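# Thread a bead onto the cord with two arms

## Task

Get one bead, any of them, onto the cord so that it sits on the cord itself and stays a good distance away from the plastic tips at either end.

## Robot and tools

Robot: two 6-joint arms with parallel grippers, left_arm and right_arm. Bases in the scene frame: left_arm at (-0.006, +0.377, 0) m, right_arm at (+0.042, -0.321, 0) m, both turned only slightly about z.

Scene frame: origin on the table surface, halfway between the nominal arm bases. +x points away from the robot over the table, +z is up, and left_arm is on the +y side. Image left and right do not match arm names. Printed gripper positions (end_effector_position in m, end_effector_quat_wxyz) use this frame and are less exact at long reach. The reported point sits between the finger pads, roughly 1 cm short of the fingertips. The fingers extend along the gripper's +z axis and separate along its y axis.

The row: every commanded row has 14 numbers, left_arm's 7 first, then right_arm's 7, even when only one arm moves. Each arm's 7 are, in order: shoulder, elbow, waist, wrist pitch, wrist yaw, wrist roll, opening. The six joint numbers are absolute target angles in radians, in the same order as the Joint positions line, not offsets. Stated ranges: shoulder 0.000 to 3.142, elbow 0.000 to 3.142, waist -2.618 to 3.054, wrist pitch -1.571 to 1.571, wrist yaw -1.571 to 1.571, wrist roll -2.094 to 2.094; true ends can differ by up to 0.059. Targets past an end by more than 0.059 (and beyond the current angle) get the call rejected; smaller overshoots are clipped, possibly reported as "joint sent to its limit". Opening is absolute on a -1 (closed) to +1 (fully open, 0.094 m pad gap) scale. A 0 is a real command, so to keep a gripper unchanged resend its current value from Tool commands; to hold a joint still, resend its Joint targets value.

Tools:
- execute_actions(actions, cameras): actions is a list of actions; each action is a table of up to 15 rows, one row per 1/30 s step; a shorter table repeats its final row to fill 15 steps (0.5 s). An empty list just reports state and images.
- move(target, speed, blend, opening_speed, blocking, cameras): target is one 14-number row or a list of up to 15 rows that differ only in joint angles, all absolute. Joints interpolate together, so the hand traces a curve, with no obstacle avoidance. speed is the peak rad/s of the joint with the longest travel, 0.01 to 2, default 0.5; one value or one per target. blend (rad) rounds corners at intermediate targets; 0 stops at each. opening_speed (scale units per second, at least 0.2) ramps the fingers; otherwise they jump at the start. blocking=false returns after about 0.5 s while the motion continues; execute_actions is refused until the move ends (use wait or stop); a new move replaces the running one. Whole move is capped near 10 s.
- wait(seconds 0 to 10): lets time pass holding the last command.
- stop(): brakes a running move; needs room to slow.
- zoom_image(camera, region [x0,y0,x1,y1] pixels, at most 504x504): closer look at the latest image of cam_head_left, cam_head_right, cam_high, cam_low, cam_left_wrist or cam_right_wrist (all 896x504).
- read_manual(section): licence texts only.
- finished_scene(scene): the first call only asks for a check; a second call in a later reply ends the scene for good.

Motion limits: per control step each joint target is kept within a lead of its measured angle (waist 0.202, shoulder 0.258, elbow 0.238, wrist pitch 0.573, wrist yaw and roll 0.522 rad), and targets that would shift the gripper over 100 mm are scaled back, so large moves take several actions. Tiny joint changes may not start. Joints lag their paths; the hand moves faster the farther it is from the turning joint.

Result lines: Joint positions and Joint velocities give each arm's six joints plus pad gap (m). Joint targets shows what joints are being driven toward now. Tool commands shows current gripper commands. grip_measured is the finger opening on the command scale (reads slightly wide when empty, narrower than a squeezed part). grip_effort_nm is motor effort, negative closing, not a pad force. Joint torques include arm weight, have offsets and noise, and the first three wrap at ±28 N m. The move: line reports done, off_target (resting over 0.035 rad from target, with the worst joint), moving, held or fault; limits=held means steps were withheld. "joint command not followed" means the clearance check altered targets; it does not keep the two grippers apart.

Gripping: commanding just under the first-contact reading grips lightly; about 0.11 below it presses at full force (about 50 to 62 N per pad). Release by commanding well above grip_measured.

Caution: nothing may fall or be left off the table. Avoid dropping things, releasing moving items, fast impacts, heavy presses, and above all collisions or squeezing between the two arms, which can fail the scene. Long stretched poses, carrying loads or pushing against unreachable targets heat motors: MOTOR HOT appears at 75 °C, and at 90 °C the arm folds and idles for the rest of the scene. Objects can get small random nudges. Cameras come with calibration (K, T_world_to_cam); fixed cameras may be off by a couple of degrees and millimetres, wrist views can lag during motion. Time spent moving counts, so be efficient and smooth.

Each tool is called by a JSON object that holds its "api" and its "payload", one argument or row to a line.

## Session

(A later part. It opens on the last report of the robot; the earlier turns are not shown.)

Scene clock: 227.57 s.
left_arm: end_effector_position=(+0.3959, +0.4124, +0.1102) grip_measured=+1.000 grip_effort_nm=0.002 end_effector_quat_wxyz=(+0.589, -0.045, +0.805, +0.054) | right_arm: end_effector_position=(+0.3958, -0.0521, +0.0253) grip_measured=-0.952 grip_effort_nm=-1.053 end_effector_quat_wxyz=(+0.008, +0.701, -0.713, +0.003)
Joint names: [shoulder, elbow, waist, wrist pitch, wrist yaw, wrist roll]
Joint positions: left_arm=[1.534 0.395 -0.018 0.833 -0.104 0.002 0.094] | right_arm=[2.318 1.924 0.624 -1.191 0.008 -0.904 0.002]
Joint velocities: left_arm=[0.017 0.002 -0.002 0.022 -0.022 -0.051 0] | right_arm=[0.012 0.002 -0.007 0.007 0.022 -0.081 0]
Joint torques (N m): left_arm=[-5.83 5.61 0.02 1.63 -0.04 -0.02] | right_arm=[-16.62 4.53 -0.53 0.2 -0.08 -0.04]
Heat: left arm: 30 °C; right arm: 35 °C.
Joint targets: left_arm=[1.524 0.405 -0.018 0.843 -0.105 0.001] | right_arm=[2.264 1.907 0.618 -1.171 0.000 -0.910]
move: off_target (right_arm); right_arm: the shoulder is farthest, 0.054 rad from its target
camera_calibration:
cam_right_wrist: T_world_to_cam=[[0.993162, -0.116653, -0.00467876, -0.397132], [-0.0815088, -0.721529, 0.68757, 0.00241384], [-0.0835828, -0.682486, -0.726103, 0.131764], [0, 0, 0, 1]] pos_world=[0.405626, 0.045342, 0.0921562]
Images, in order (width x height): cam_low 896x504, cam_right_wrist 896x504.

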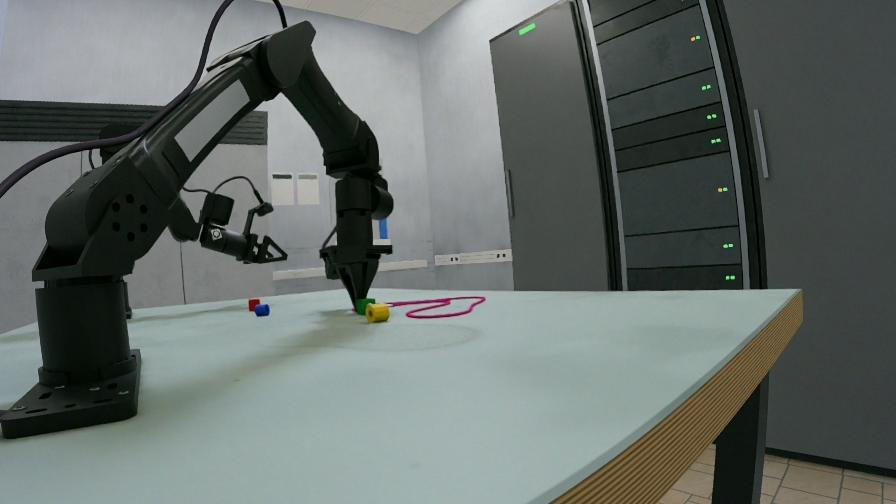

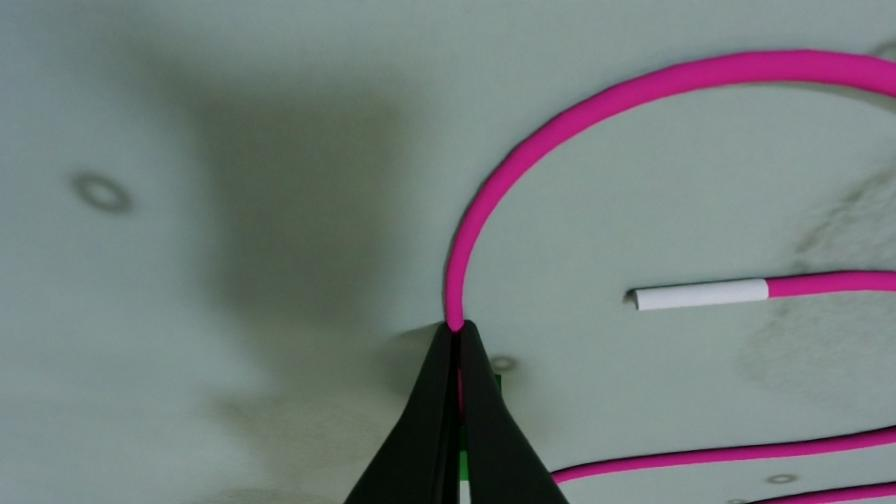

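{"api": "move", "payload": {
  "target": [1.524,0.405,-0.018,0.843,-0.105,0.001,1,2.264,1.907,0.618,-1.171,0,-0.91,-0.7],
  "opening_speed": 1,
  "cameras": []
}}

{"api": "move", "payload": {
  "target": [1.524,0.405,-0.018,0.843,-0.105,0.001,1,2.368,1.986,0.669,-1.179,0,-0.884,-0.7],
  "speed": 0.25,
  "cameras": ["cam_low","cam_right_wrist"]
}}

{"api": "zoom_image", "payload": {
  "camera": "cam_low",
  "region": [335, 285, 395, 325]
}}

{"api": "zoom_image", "payload": {
  "camera": "cam_right_wrist",
  "region": [358, 302, 558, 503]
}}

Scene clock: 239.77 s.
left_arm: end_effector_position=(+0.3959, +0.4124, +0.1102) grip_measured=+1.000 grip_effort_nm=0.002 end_effector_quat_wxyz=(+0.589, -0.045, +0.805, +0.054) | right_arm: end_effector_position=(+0.3960, -0.0520, +0.0254) grip_measured=-0.703 grip_effort_nm=0.125 end_effector_quat_wxyz=(+0.007, +0.702, -0.712, +0.003)
Joint names: [shoulder, elbow, waist, wrist pitch, wrist yaw, wrist roll]
Joint positions: left_arm=[1.534 0.395 -0.018 0.833 -0.104 0.002 0.094] | right_arm=[2.318 1.924 0.624 -1.19 0.008 -0.905 0.014]
Joint velocities: left_arm=[0.022 0.007 -0.007 -0.037 -0.037 -0.037 0] | right_arm=[0.012 -0.007 0.012 0.007 0.022 0.022 -0.001]
Joint torques (N m): left_arm=[-5.82 5.6 0.02 1.62 -0.04 -0.03] | right_arm=[-16.61 4.56 -0.5 0.17 -0.09 -0.04]
Heat: left arm: 30 °C; right arm: 42 °C.
Joint targets: left_arm=[1.524 0.405 -0.018 0.843 -0.105 0.001] | right_arm=[2.264 1.907 0.618 -1.171 0.000 -0.910]
move: off_target (right_arm); right_arm: the shoulder is farthest, 0.054 rad from its target
No camera images: "cameras" was empty.

Scene clock: 240.63 s.
left_arm: end_effector_position=(+0.3959, +0.4124, +0.1102) grip_measured=+1.000 grip_effort_nm=-0.002 end_effector_quat_wxyz=(+0.589, -0.045, +0.805, +0.054) | right_arm: end_effector_position=(+0.3910, -0.0342, +0.0252) grip_measured=-0.703 grip_effort_nm=0.120 end_effector_quat_wxyz=(+0.001, +0.710, -0.704, +0.004)
Joint names: [shoulder, elbow, waist, wrist pitch, wrist yaw, wrist roll]
Joint positions: left_arm=[1.534 0.395 -0.018 0.833 -0.104 0.002 0.094] | right_arm=[2.336 1.955 0.662 -1.19 0.009 -0.889 0.014]
Joint velocities: left_arm=[0.002 -0.007 -0.002 0.037 -0.007 -0.007 0] | right_arm=[-0.002 -0.007 0.002 -0.051 -0.037 0.037 -0.001]
Joint torques (N m): left_arm=[-5.83 5.59 0.03 1.62 -0.04 -0.03] | right_arm=[-10.03 8.21 0.62 0.11 -0.13 0.05]
Heat: left arm: 30 °C; right arm: 42 °C.
Joint targets: left_arm=[1.524 0.405 -0.018 0.843 -0.105 0.001] | right_arm=[2.368 1.986 0.669 -1.179 0.000 -0.884]
move: done
camera_calibration:
cam_right_wrist: T_world_to_cam=[[0.995637, -0.0931312, 0.00582307, -0.390726], [-0.0721511, -0.728768, 0.680949, 0.0112065], [-0.0591739, -0.678398, -0.732308, 0.134287], [0, 0, 0, 1]] pos_world=[0.397776, 0.0628781, 0.0929835]
Images, in order (width x height): cam_low 896x504, cam_right_wrist 896x504.

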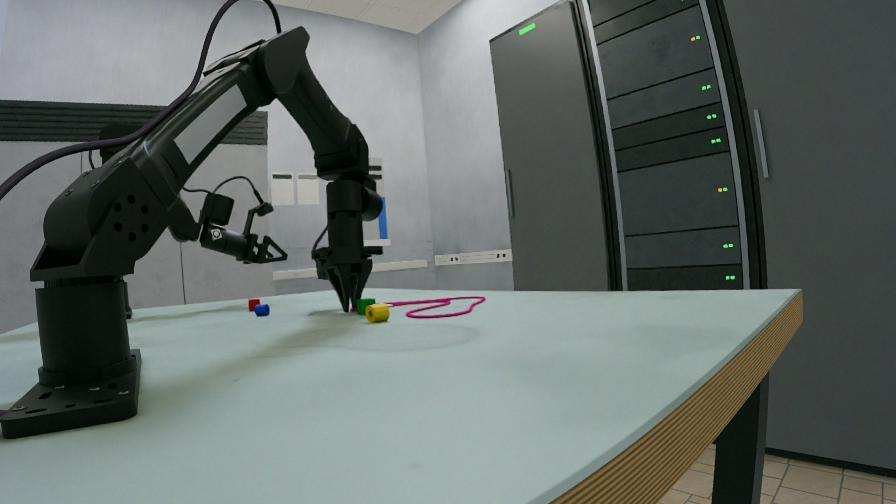

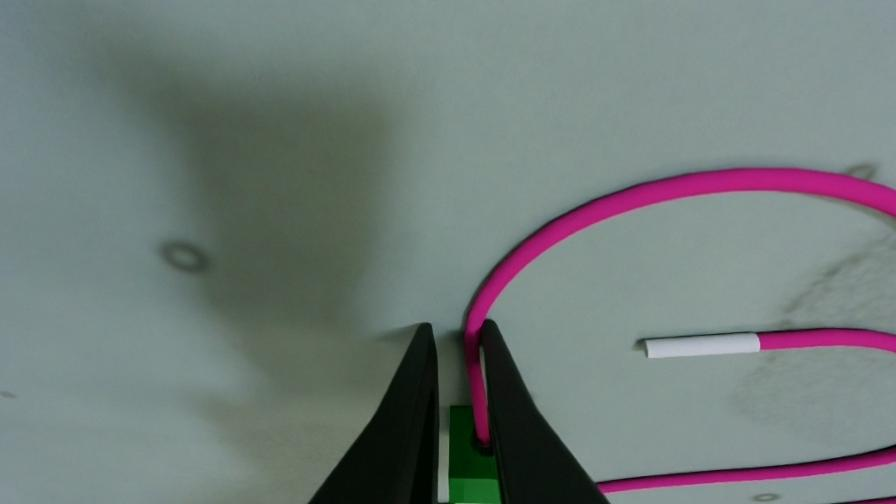

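Scaled by 8.400 from the camera's 896x504 image, which has a finer 1280x720 frame.

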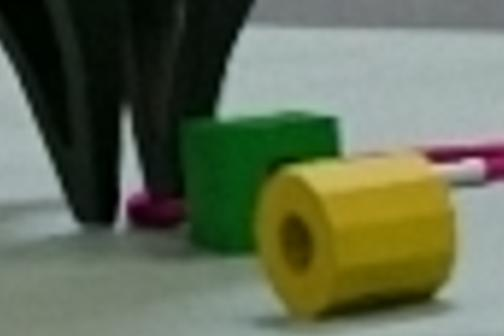

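Scaled by 2.507 from the camera's 896x504 image, which has a finer 1280x720 frame.

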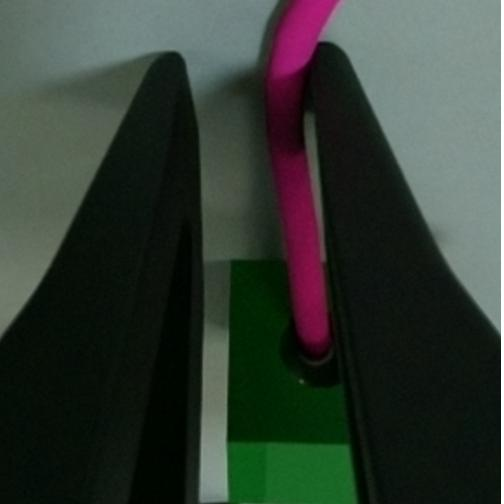

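{"api": "move", "payload": {
  "target": [1.524,0.405,-0.018,0.843,-0.105,0.001,1,2.402,2.045,0.655,-1.206,0,-0.887,-0.7],
  "speed": 0.25,
  "cameras": ["cam_right_wrist"]
}}

{"api": "zoom_image", "payload": {
  "camera": "cam_right_wrist",
  "region": [358, 302, 558, 503]
}}

Scene clock: 247.50 s.
left_arm: end_effector_position=(+0.3959, +0.4124, +0.1102) grip_measured=+1.000 grip_effort_nm=-0.002 end_effector_quat_wxyz=(+0.589, -0.045, +0.805, +0.054) | right_arm: end_effector_position=(+0.3979, -0.0285, +0.0255) grip_measured=-0.703 grip_effort_nm=0.120 end_effector_quat_wxyz=(-0.004, +0.710, -0.705, +0.005)
Joint names: [shoulder, elbow, waist, wrist pitch, wrist yaw, wrist roll]
Joint positions: left_arm=[1.534 0.395 -0.018 0.833 -0.104 0.002 0.094] | right_arm=[2.368 2.013 0.662 -1.207 0.009 -0.889 0.014]
Joint velocities: left_arm=[-0.007 -0.007 -0.012 0.007 0.022 -0.051 0] | right_arm=[0.012 -0.002 -0.002 0.022 0.066 -0.022 0]
Joint torques (N m): left_arm=[-5.83 5.61 0.03 1.63 -0.04 -0.02] | right_arm=[-10.18 8.28 -0.59 0.02 -0.08 0.03]
Heat: left arm: 30 °C; right arm: 39 °C.
Joint targets: left_arm=[1.524 0.405 -0.018 0.843 -0.105 0.001] | right_arm=[2.402 2.045 0.655 -1.206 0.000 -0.887]
move: done
camera_calibration:
cam_right_wrist: T_world_to_cam=[[0.995544, -0.093558, 0.0117747, -0.397219], [-0.0768272, -0.732364, 0.676565, 0.0175471], [-0.0546747, -0.674455, -0.736289, 0.137194], [0, 0, 0, 1]] pos_world=[0.404298, 0.0682192, 0.0938199]
Images, in order (width x height): cam_right_wrist 896x504.

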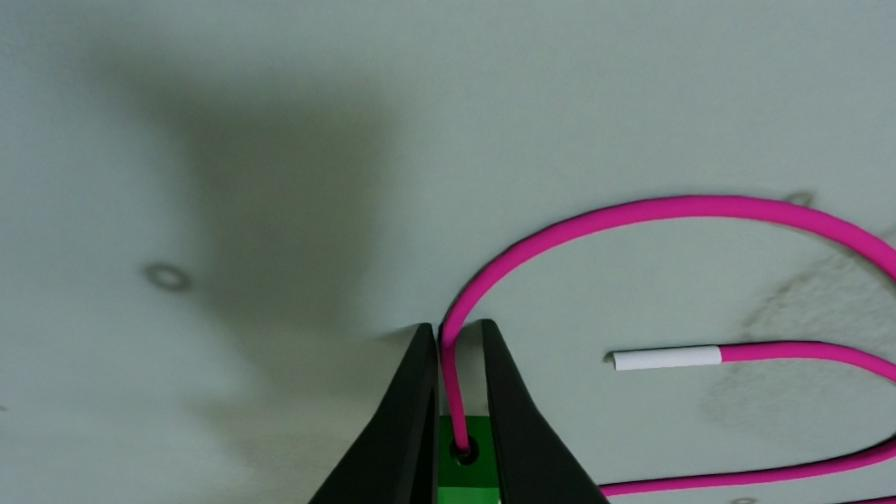

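Scaled by 2.507 from the camera's 896x504 image, which has a finer 1280x720 frame.

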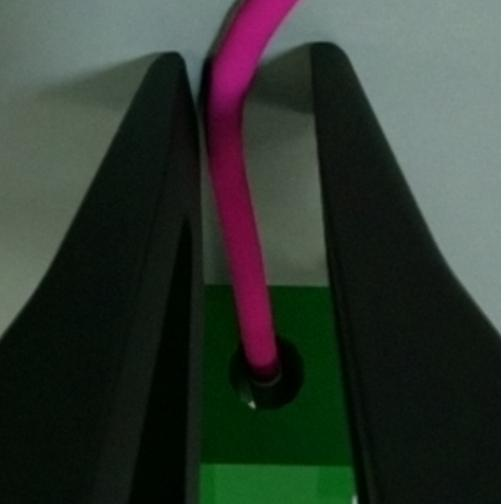

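{"api": "move", "payload": {
  "target": [1.524,0.405,-0.018,0.843,-0.105,0.001,1,2.402,2.045,0.655,-1.206,0,-0.887,-1],
  "opening_speed": 0.7,
  "cameras": []
}}

{"api": "move", "payload": {
  "target": [1.524,0.405,-0.018,0.843,-0.105,0.001,1,2.407,2.077,0.655,-1.230,0,-0.887,-1],
  "speed": 0.25,
  "cameras": []
}}

{"api": "move", "payload": {
  "target": [1.524,0.405,-0.018,0.843,-0.105,0.001,1,2.277,1.928,0.613,-1.188,0,-0.917,-1],
  "speed": 0.15,
  "cameras": ["cam_low","cam_right_wrist"]
}}

{"api": "zoom_image", "payload": {
  "camera": "cam_low",
  "region": [335, 285, 395, 325]
}}

{"api": "zoom_image", "payload": {
  "camera": "cam_right_wrist",
  "region": [358, 302, 558, 503]
}}

Scene clock: 263.93 s.
left_arm: end_effector_position=(+0.3959, +0.4124, +0.1102) grip_measured=+1.000 grip_effort_nm=0.002 end_effector_quat_wxyz=(+0.589, -0.045, +0.805, +0.054) | right_arm: end_effector_position=(+0.3979, -0.0286, +0.0254) grip_measured=-0.950 grip_effort_nm=-1.018 end_effector_quat_wxyz=(-0.003, +0.710, -0.705, +0.005)
Joint names: [shoulder, elbow, waist, wrist pitch, wrist yaw, wrist roll]
Joint positions: left_arm=[1.534 0.395 -0.018 0.833 -0.104 0.002 0.094] | right_arm=[2.369 2.013 0.662 -1.208 0.009 -0.889 0.002]
Joint velocities: left_arm=[-0.012 -0.012 -0.022 -0.022 -0.022 0.037 0] | right_arm=[-0.002 0.007 0.002 0.007 -0.007 -0.007 -0.001]
Joint torques (N m): left_arm=[-5.83 5.61 0.03 1.62 -0.04 -0.02] | right_arm=[-10.29 8.35 -0.64 0.01 -0.11 0.04]
Heat: left arm: 30 °C; right arm: 37 °C.
Joint targets: left_arm=[1.524 0.405 -0.018 0.843 -0.105 0.001] | right_arm=[2.402 2.045 0.655 -1.206 0.000 -0.887]
move: done
No camera images: "cameras" was empty.

Scene clock: 264.63 s.
left_arm: end_effector_position=(+0.3959, +0.4124, +0.1102) grip_measured=+1.000 grip_effort_nm=0.002 end_effector_quat_wxyz=(+0.589, -0.045, +0.805, +0.054) | right_arm: end_effector_position=(+0.4004, -0.0265, +0.0258) grip_measured=-0.953 grip_effort_nm=-1.057 end_effector_quat_wxyz=(-0.004, +0.710, -0.705, +0.005)
Joint names: [shoulder, elbow, waist, wrist pitch, wrist yaw, wrist roll]
Joint positions: left_arm=[1.534 0.395 -0.018 0.833 -0.104 0.002 0.094] | right_arm=[2.383 2.039 0.662 -1.218 0.009 -0.889 0.002]
Joint velocities: left_arm=[-0.017 -0.007 -0.017 -0.066 -0.007 0.066 0] | right_arm=[-0.032 0.002 -0.002 0.066 -0.007 -0.007 -0.001]
Joint torques (N m): left_arm=[-5.82 5.6 0.02 1.62 -0.04 -0.02] | right_arm=[-11.06 8.79 -0.55 -0.1 -0.08 0.02]
Heat: left arm: 30 °C; right arm: 37 °C.
Joint targets: left_arm=[1.524 0.405 -0.018 0.843 -0.105 0.001] | right_arm=[2.407 2.077 0.655 -1.230 0.000 -0.887]
move: off_target (right_arm); right_arm: the elbow is farthest, 0.038 rad from its target
No camera images: "cameras" was empty.

Scene clock: 266.00 s.
left_arm: end_effector_position=(+0.3959, +0.4124, +0.1102) grip_measured=+1.000 grip_effort_nm=0.002 end_effector_quat_wxyz=(+0.589, -0.045, +0.805, +0.054) | right_arm: end_effector_position=(+0.3972, -0.0527, +0.0252) grip_measured=-0.953 grip_effort_nm=-1.057 end_effector_quat_wxyz=(+0.011, +0.703, -0.711, +0.002)
Joint names: [shoulder, elbow, waist, wrist pitch, wrist yaw, wrist roll]
Joint positions: left_arm=[1.534 0.395 -0.018 0.833 -0.104 0.002 0.094] | right_arm=[2.331 1.946 0.62 -1.208 0.007 -0.911 0.002]
Joint velocities: left_arm=[-0.007 -0.002 0.012 0.007 -0.007 -0.066 0] | right_arm=[-0.007 0.002 -0.012 -0.066 0.051 -0.022 0]
Joint torques (N m): left_arm=[-5.82 5.6 0.03 1.63 -0.04 -0.02] | right_arm=[-16.76 4.53 -0.64 0.18 -0.07 -0.05]
Heat: left arm: 30 °C; right arm: 38 °C.
Joint targets: left_arm=[1.524 0.405 -0.018 0.843 -0.105 0.001] | right_arm=[2.277 1.928 0.613 -1.188 0.000 -0.917]
move: off_target (right_arm); right_arm: the shoulder is farthest, 0.054 rad from its target
camera_calibration:
cam_right_wrist: T_world_to_cam=[[0.993539, -0.112916, -0.0113819, -0.398382], [-0.0738184, -0.719164, 0.690908, -0.00088169], [-0.0862004, -0.685604, -0.722853, 0.132232], [0, 0, 0, 1]] pos_world=[0.407142, 0.045041, 0.0916592]
Images, in order (width x height): cam_low 896x504, cam_right_wrist 896x504.

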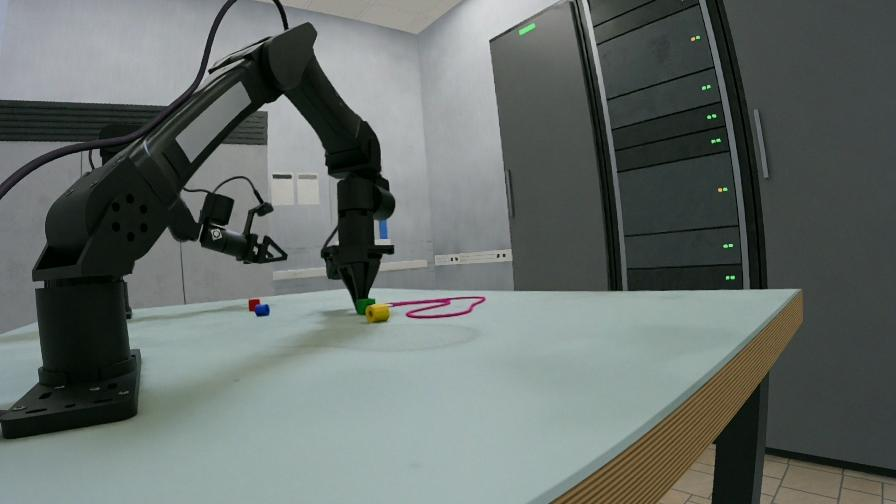

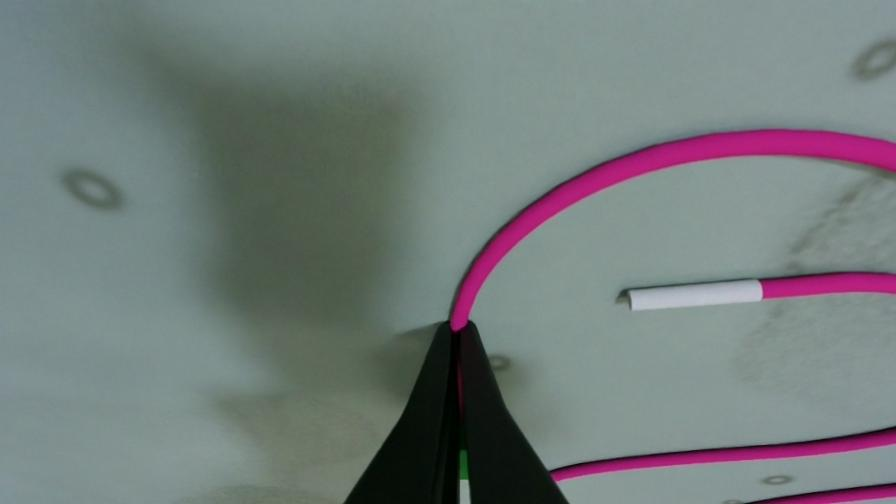

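Scaled by 8.400 from the camera's 896x504 image, which has a finer 1280x720 frame.

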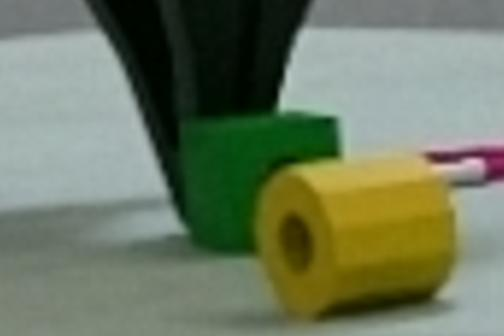

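Scaled by 2.507 from the camera's 896x504 image, which has a finer 1280x720 frame.

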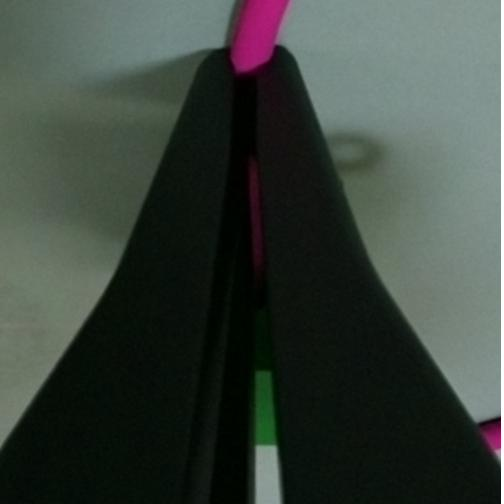

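{"api": "move", "payload": {
  "target": [1.524,0.405,-0.018,0.843,-0.105,0.001,1,2.277,1.928,0.613,-1.188,0,-0.917,-0.7],
  "opening_speed": 1,
  "cameras": ["cam_low"]
}}

{"api": "move", "payload": {
  "target": [1.524,0.405,-0.018,0.843,-0.105,0.001,1,2.402,2.042,0.669,-1.204,0,-0.887,-0.7],
  "speed": 0.25,
  "cameras": ["cam_low","cam_right_wrist","cam_high"]
}}

{"api": "zoom_image", "payload": {
  "camera": "cam_low",
  "region": [335, 285, 395, 325]
}}

{"api": "zoom_image", "payload": {
  "camera": "cam_right_wrist",
  "region": [358, 302, 558, 503]
}}

{"api": "zoom_image", "payload": {
  "camera": "cam_high",
  "region": [340, 200, 480, 340]
}}

Scene clock: 276.37 s.
left_arm: end_effector_position=(+0.3959, +0.4124, +0.1102) grip_measured=+1.000 grip_effort_nm=0.002 end_effector_quat_wxyz=(+0.589, -0.045, +0.805, +0.054) | right_arm: end_effector_position=(+0.3973, -0.0526, +0.0254) grip_measured=-0.703 grip_effort_nm=0.120 end_effector_quat_wxyz=(+0.011, +0.703, -0.711, +0.002)
Joint names: [shoulder, elbow, waist, wrist pitch, wrist yaw, wrist roll]
Joint positions: left_arm=[1.534 0.395 -0.018 0.833 -0.104 0.002 0.094] | right_arm=[2.33 1.946 0.62 -1.208 0.007 -0.912 0.014]
Joint velocities: left_arm=[-0.002 0.012 -0.007 -0.081 -0.007 0.051 0] | right_arm=[-0.002 -0.007 0.012 0.007 -0.066 -0.022 0.001]
Joint torques (N m): left_arm=[-5.83 5.63 0.03 1.62 -0.04 -0.02] | right_arm=[-16.66 4.56 -0.64 0.16 -0.07 -0.04]
Heat: left arm: 30 °C; right arm: 39 °C.
Joint targets: left_arm=[1.524 0.405 -0.018 0.843 -0.105 0.001] | right_arm=[2.277 1.928 0.613 -1.188 0.000 -0.917]
move: off_target (right_arm); right_arm: the shoulder is farthest, 0.053 rad from its target
Images, in order (width x height): cam_low 896x504.

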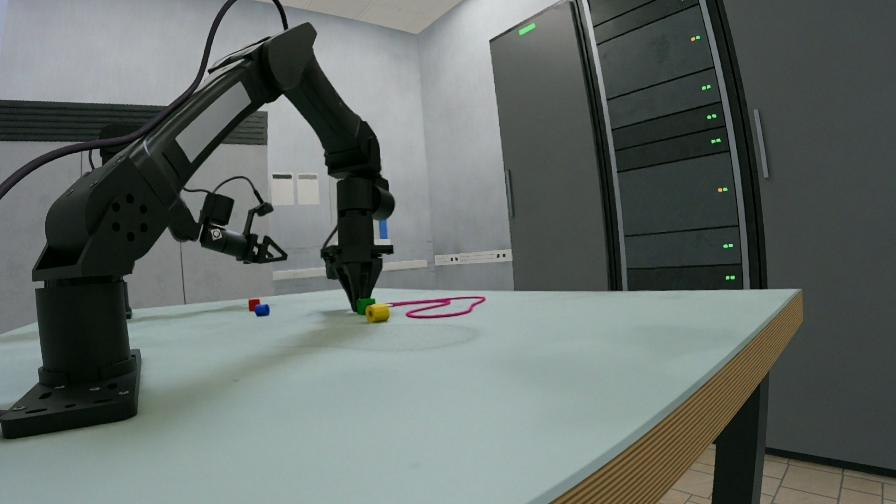

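Scene clock: 277.27 s.
left_arm: end_effector_position=(+0.3959, +0.4124, +0.1102) grip_measured=+1.000 grip_effort_nm=0.002 end_effector_quat_wxyz=(+0.589, -0.045, +0.805, +0.054) | right_arm: end_effector_position=(+0.3975, -0.0299, +0.0255) grip_measured=-0.703 grip_effort_nm=0.125 end_effector_quat_wxyz=(-0.001, +0.711, -0.704, +0.005)
Joint names: [shoulder, elbow, waist, wrist pitch, wrist yaw, wrist roll]
Joint positions: left_arm=[1.534 0.395 -0.018 0.833 -0.104 0.002 0.094] | right_arm=[2.368 2.012 0.661 -1.211 0.01 -0.893 0.014]
Joint velocities: left_arm=[-0.002 -0.002 0.007 0.007 0.081 0.007 0] | right_arm=[0.012 0.017 0.007 0.051 -0.037 -0.022 0]
Joint torques (N m): left_arm=[-5.83 5.59 0.02 1.62 -0.04 -0.03] | right_arm=[-10.18 8.2 0.61 0.09 -0.1 0.06]
Heat: left arm: 30 °C; right arm: 39 °C.
Joint targets: left_arm=[1.524 0.405 -0.018 0.843 -0.105 0.001] | right_arm=[2.402 2.042 0.669 -1.204 0.000 -0.887]
move: done
camera_calibration:
cam_right_wrist: T_world_to_cam=[[0.995817, -0.0908639, 0.00958765, -0.396888], [-0.0731327, -0.729765, 0.679775, 0.0150392], [-0.0547703, -0.677633, -0.733358, 0.13608], [0, 0, 0, 1]] pos_world=[0.403781, 0.0671245, 0.0933772]
Images, in order (width x height): cam_high 896x504, cam_low 896x504, cam_right_wrist 896x504.

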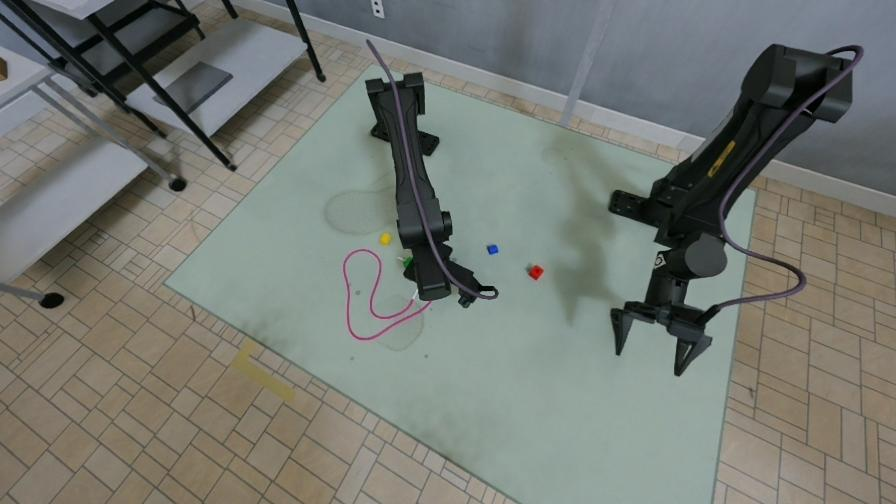

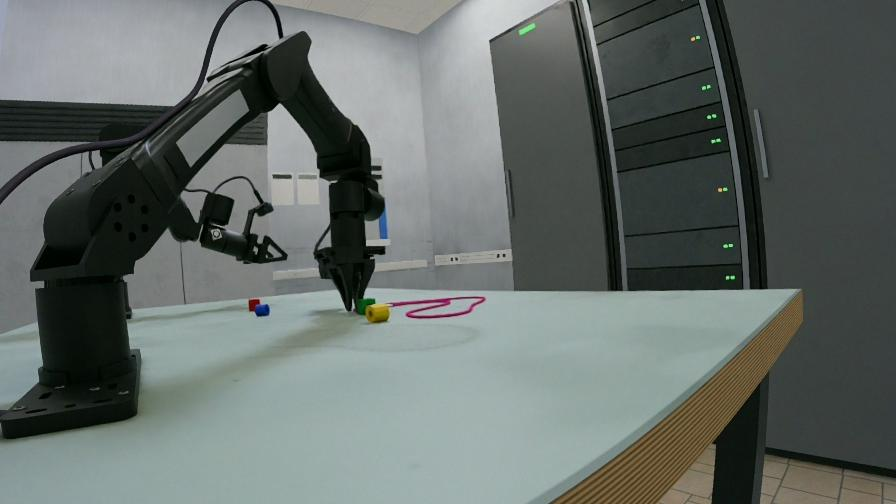

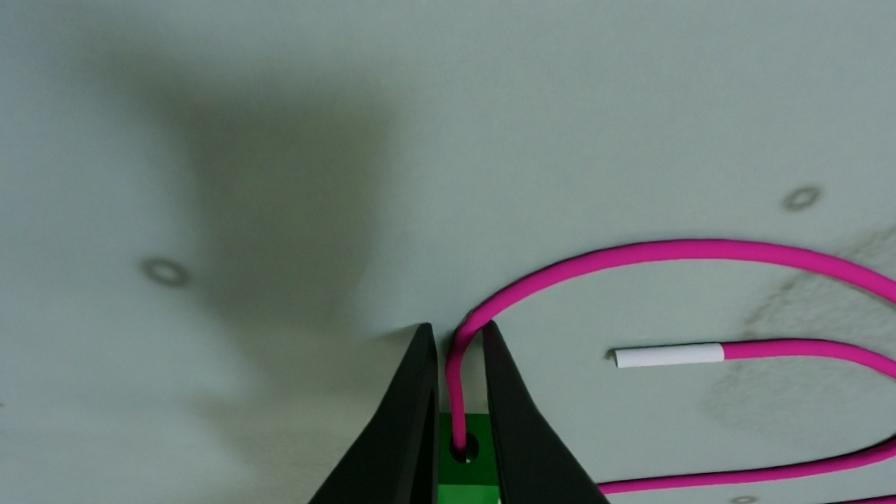

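Scaled by 8.400 from the camera's 896x504 image, which has a finer 1280x720 frame.

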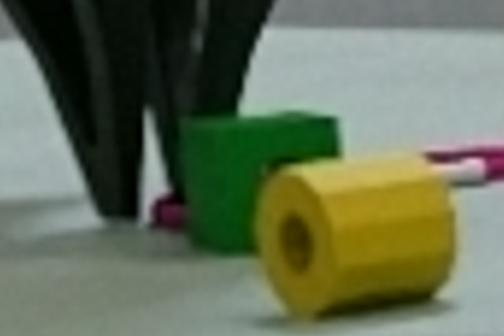

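Scaled by 2.507 from the camera's 896x504 image, which has a finer 1280x720 frame.

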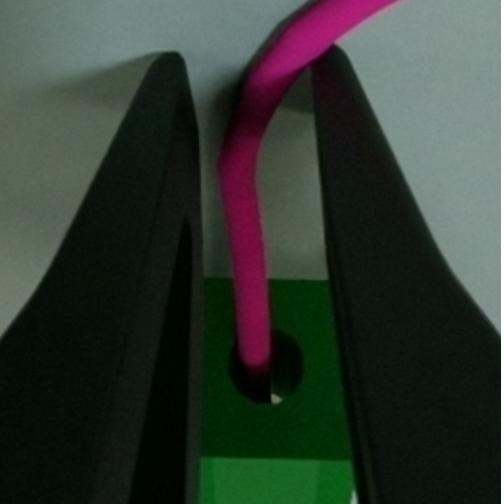

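Scaled by 3.600 from the camera's 896x504 image, which has a finer 1280x720 frame.

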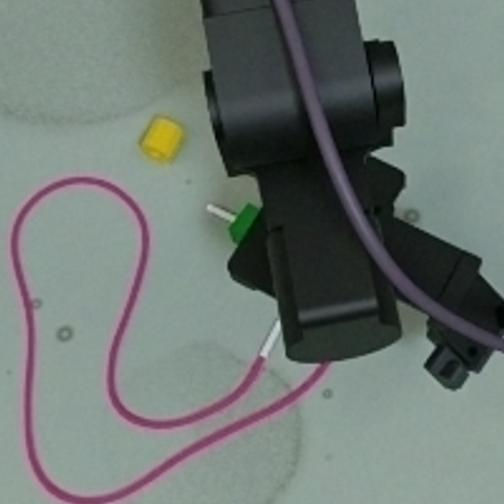

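{"api": "move", "payload": {
  "target": [1.524,0.405,-0.018,0.843,-0.105,0.001,1,2.402,2.042,0.669,-1.204,0,-0.887,-1],
  "opening_speed": 0.7,
  "cameras": []
}}

{"api": "move", "payload": {
  "target": [1.524,0.405,-0.018,0.843,-0.105,0.001,1,2.407,2.074,0.665,-1.228,0,-0.887,-1],
  "speed": 0.25,
  "cameras": []
}}

{"api": "move", "payload": {
  "target": [1.524,0.405,-0.018,0.843,-0.105,0.001,1,2.277,1.925,0.613,-1.188,0,-0.917,-1],
  "speed": 0.15,
  "cameras": ["cam_right_wrist"]
}}

{"api": "move", "payload": {
  "target": [1.524,0.405,-0.018,0.843,-0.105,0.001,1,2.277,1.925,0.613,-1.188,0,-0.917,-0.7],
  "opening_speed": 1,
  "cameras": []
}}

{"api": "move", "payload": {
  "target": [1.524,0.405,-0.018,0.843,-0.105,0.001,1,2.402,2.042,0.669,-1.204,0,-0.887,-0.7],
  "speed": 0.25,
  "cameras": ["cam_right_wrist","cam_high"]
}}

{"api": "zoom_image", "payload": {
  "camera": "cam_right_wrist",
  "region": [358, 302, 558, 503]
}}

{"api": "zoom_image", "payload": {
  "camera": "cam_high",
  "region": [340, 200, 480, 340]
}}

Scene clock: 289.90 s.
left_arm: end_effector_position=(+0.3959, +0.4124, +0.1102) grip_measured=+1.000 grip_effort_nm=0.002 end_effector_quat_wxyz=(+0.589, -0.045, +0.805, +0.054) | right_arm: end_effector_position=(+0.3976, -0.0298, +0.0253) grip_measured=-0.950 grip_effort_nm=-1.013 end_effector_quat_wxyz=(-0.001, +0.710, -0.704, +0.005)
Joint names: [shoulder, elbow, waist, wrist pitch, wrist yaw, wrist roll]
Joint positions: left_arm=[1.534 0.395 -0.018 0.833 -0.104 0.002 0.094] | right_arm=[2.368 2.012 0.661 -1.211 0.01 -0.891 0.002]
Joint velocities: left_arm=[0.002 0.012 -0.002 0.066 -0.051 -0.037 0] | right_arm=[-0.002 -0.002 -0.012 -0.007 0.037 -0.022 -0.001]
Joint torques (N m): left_arm=[-5.83 5.61 0.05 1.63 -0.04 -0.03] | right_arm=[-10.15 8.16 0.76 0.08 -0.1 0.04]
Heat: left arm: 31 °C; right arm: 37 °C.
Joint targets: left_arm=[1.524 0.405 -0.018 0.843 -0.105 0.001] | right_arm=[2.402 2.042 0.669 -1.204 0.000 -0.887]
move: done
No camera images: "cameras" was empty.

Scene clock: 290.60 s.
left_arm: end_effector_position=(+0.3959, +0.4124, +0.1102) grip_measured=+1.000 grip_effort_nm=0.002 end_effector_quat_wxyz=(+0.589, -0.045, +0.805, +0.054) | right_arm: end_effector_position=(+0.4004, -0.0275, +0.0258) grip_measured=-0.953 grip_effort_nm=-1.057 end_effector_quat_wxyz=(-0.003, +0.710, -0.704, +0.005)
Joint names: [shoulder, elbow, waist, wrist pitch, wrist yaw, wrist roll]
Joint positions: left_arm=[1.534 0.395 -0.018 0.833 -0.104 0.002 0.094] | right_arm=[2.381 2.037 0.661 -1.219 0.01 -0.891 0.002]
Joint velocities: left_arm=[-0.007 0.002 -0.007 -0.022 -0.095 -0.051 0] | right_arm=[-0.017 0.007 -0.002 -0.051 -0.051 -0.081 0.001]
Joint torques (N m): left_arm=[-5.85 5.61 0.01 1.62 -0.03 -0.02] | right_arm=[-10.89 8.72 0.39 -0.07 -0.11 0.06]
Heat: left arm: 31 °C; right arm: 37 °C.
Joint targets: left_arm=[1.524 0.405 -0.018 0.843 -0.105 0.001] | right_arm=[2.407 2.074 0.665 -1.228 0.000 -0.887]
move: off_target (right_arm); right_arm: the elbow is farthest, 0.037 rad from its target
No camera images: "cameras" was empty.

Scene clock: 292.00 s.
left_arm: end_effector_position=(+0.3959, +0.4124, +0.1102) grip_measured=+1.000 grip_effort_nm=0.002 end_effector_quat_wxyz=(+0.589, -0.045, +0.805, +0.054) | right_arm: end_effector_position=(+0.3971, -0.0533, +0.0252) grip_measured=-0.953 grip_effort_nm=-1.057 end_effector_quat_wxyz=(+0.012, +0.703, -0.711, +0.003)
Joint names: [shoulder, elbow, waist, wrist pitch, wrist yaw, wrist roll]
Joint positions: left_arm=[1.534 0.395 -0.018 0.833 -0.104 0.002 0.094] | right_arm=[2.33 1.943 0.62 -1.208 0.008 -0.911 0.002]
Joint velocities: left_arm=[0.012 -0.007 0.017 -0.022 -0.081 0.007 0] | right_arm=[0.002 -0.007 -0.017 0.037 0.037 -0.051 0]
Joint torques (N m): left_arm=[-5.83 5.61 0.05 1.63 -0.04 -0.02] | right_arm=[-16.59 4.44 -0.53 0.14 -0.1 -0.03]
Heat: left arm: 31 °C; right arm: 38 °C.
Joint targets: left_arm=[1.524 0.405 -0.018 0.843 -0.105 0.001] | right_arm=[2.277 1.925 0.613 -1.188 0.000 -0.917]
move: off_target (right_arm); right_arm: the shoulder is farthest, 0.053 rad from its target
camera_calibration:
cam_right_wrist: T_world_to_cam=[[0.993504, -0.11328, -0.0108828, -0.398379], [-0.0742832, -0.717978, 0.69209, -0.00107029], [-0.0862135, -0.686786, -0.721729, 0.131659], [0, 0, 0, 1]] pos_world=[0.407062, 0.0445245, 0.0914271]
Images, in order (width x height): cam_right_wrist 896x504.

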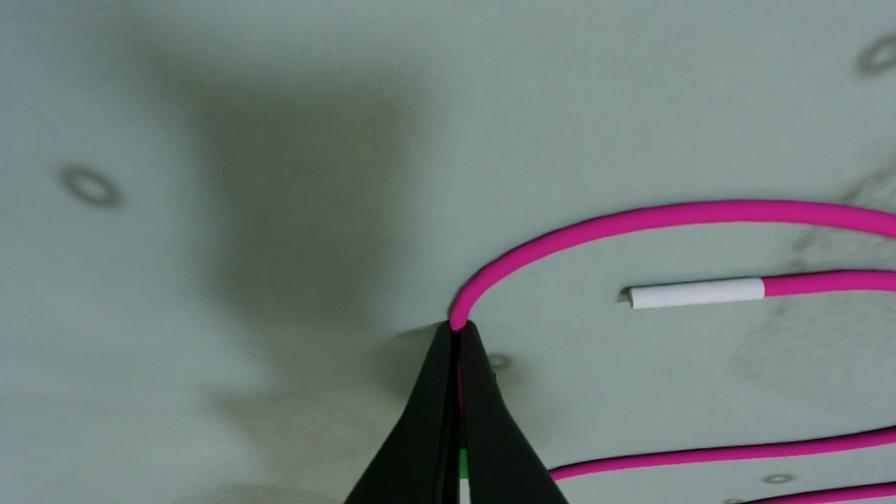

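Scene clock: 292.53 s.
left_arm: end_effector_position=(+0.3959, +0.4124, +0.1102) grip_measured=+1.000 grip_effort_nm=0.002 end_effector_quat_wxyz=(+0.589, -0.045, +0.805, +0.054) | right_arm: end_effector_position=(+0.3971, -0.0533, +0.0254) grip_measured=-0.703 grip_effort_nm=0.125 end_effector_quat_wxyz=(+0.012, +0.703, -0.711, +0.003)
Joint names: [shoulder, elbow, waist, wrist pitch, wrist yaw, wrist roll]
Joint positions: left_arm=[1.534 0.395 -0.018 0.833 -0.104 0.002 0.094] | right_arm=[2.329 1.943 0.62 -1.207 0.008 -0.911 0.014]
Joint velocities: left_arm=[0.002 -0.007 -0.007 -0.037 -0.007 -0.037 0] | right_arm=[-0.007 -0.002 -0.002 -0.037 0.007 -0.066 -0.001]
Joint torques (N m): left_arm=[-5.83 5.59 0.03 1.63 -0.04 -0.02] | right_arm=[-16.55 4.45 -0.64 0.17 -0.09 -0.03]
Heat: left arm: 31 °C; right arm: 38 °C.
Joint targets: left_arm=[1.524 0.405 -0.018 0.843 -0.105 0.001] | right_arm=[2.277 1.925 0.613 -1.188 0.000 -0.917]
move: off_target (right_arm); right_arm: the shoulder is farthest, 0.052 rad from its target
No camera images: "cameras" was empty.

Scene clock: 293.43 s.
left_arm: end_effector_position=(+0.3959, +0.4124, +0.1102) grip_measured=+1.000 grip_effort_nm=0.012 end_effector_quat_wxyz=(+0.589, -0.045, +0.805, +0.054) | right_arm: end_effector_position=(+0.3978, -0.0303, +0.0255) grip_measured=-0.703 grip_effort_nm=0.120 end_effector_quat_wxyz=(-0.001, +0.710, -0.704, +0.006)
Joint names: [shoulder, elbow, waist, wrist pitch, wrist yaw, wrist roll]
Joint positions: left_arm=[1.534 0.395 -0.018 0.833 -0.104 0.002 0.094] | right_arm=[2.368 2.012 0.66 -1.211 0.012 -0.893 0.014]
Joint velocities: left_arm=[-0.012 0.007 0.007 0.007 -0.022 -0.007 0] | right_arm=[-0.002 -0.012 -0.017 -0.022 -0.037 0.037 0.001]
Joint torques (N m): left_arm=[-5.83 5.61 0.03 1.63 -0.04 -0.02] | right_arm=[-10.14 8.13 0.8 0.11 -0.12 0.06]
Heat: left arm: 31 °C; right arm: 38 °C.
Joint targets: left_arm=[1.524 0.405 -0.018 0.843 -0.105 0.001] | right_arm=[2.402 2.042 0.669 -1.204 0.000 -0.887]
move: done
camera_calibration:
cam_right_wrist: T_world_to_cam=[[0.995772, -0.091237, 0.0106597, -0.397223], [-0.0740736, -0.728935, 0.680564, 0.0151848], [-0.0543224, -0.678476, -0.732611, 0.13564], [0, 0, 0, 1]] pos_world=[0.404037, 0.0668561, 0.0932717]
Images, in order (width x height): cam_high 896x504, cam_right_wrist 896x504.

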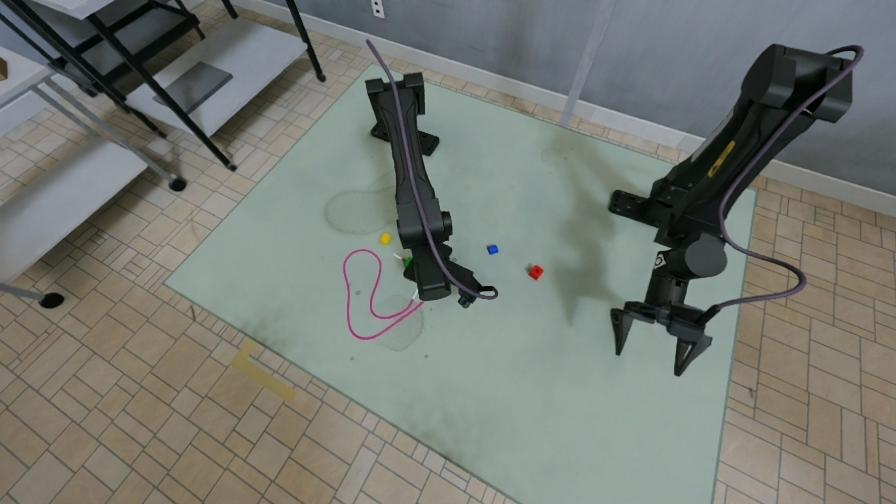

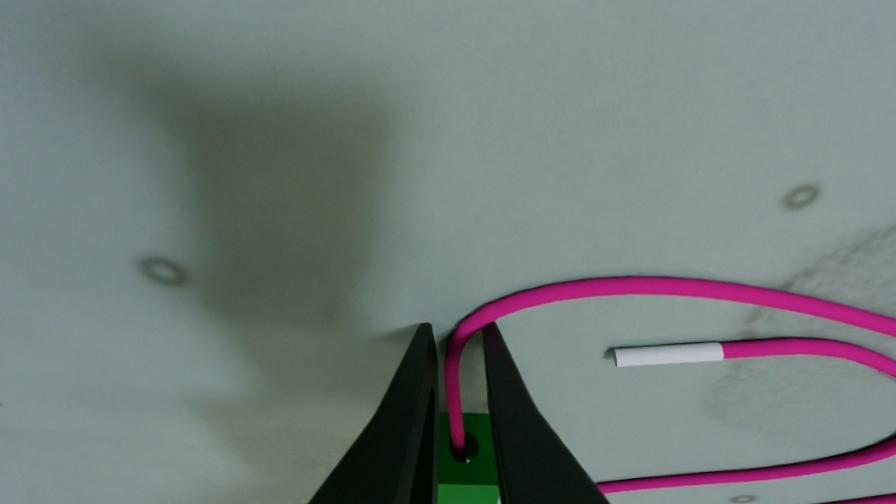

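Scaled by 2.507 from the camera's 896x504 image, which has a finer 1280x720 frame.

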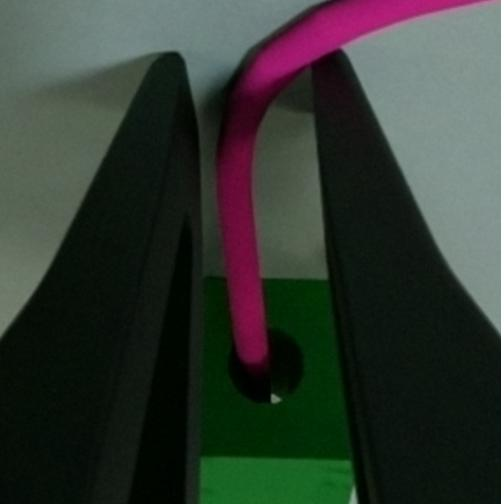

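Scaled by 3.600 from the camera's 896x504 image, which has a finer 1280x720 frame.

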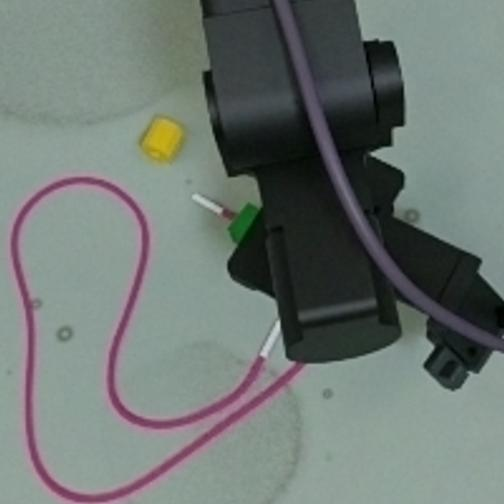

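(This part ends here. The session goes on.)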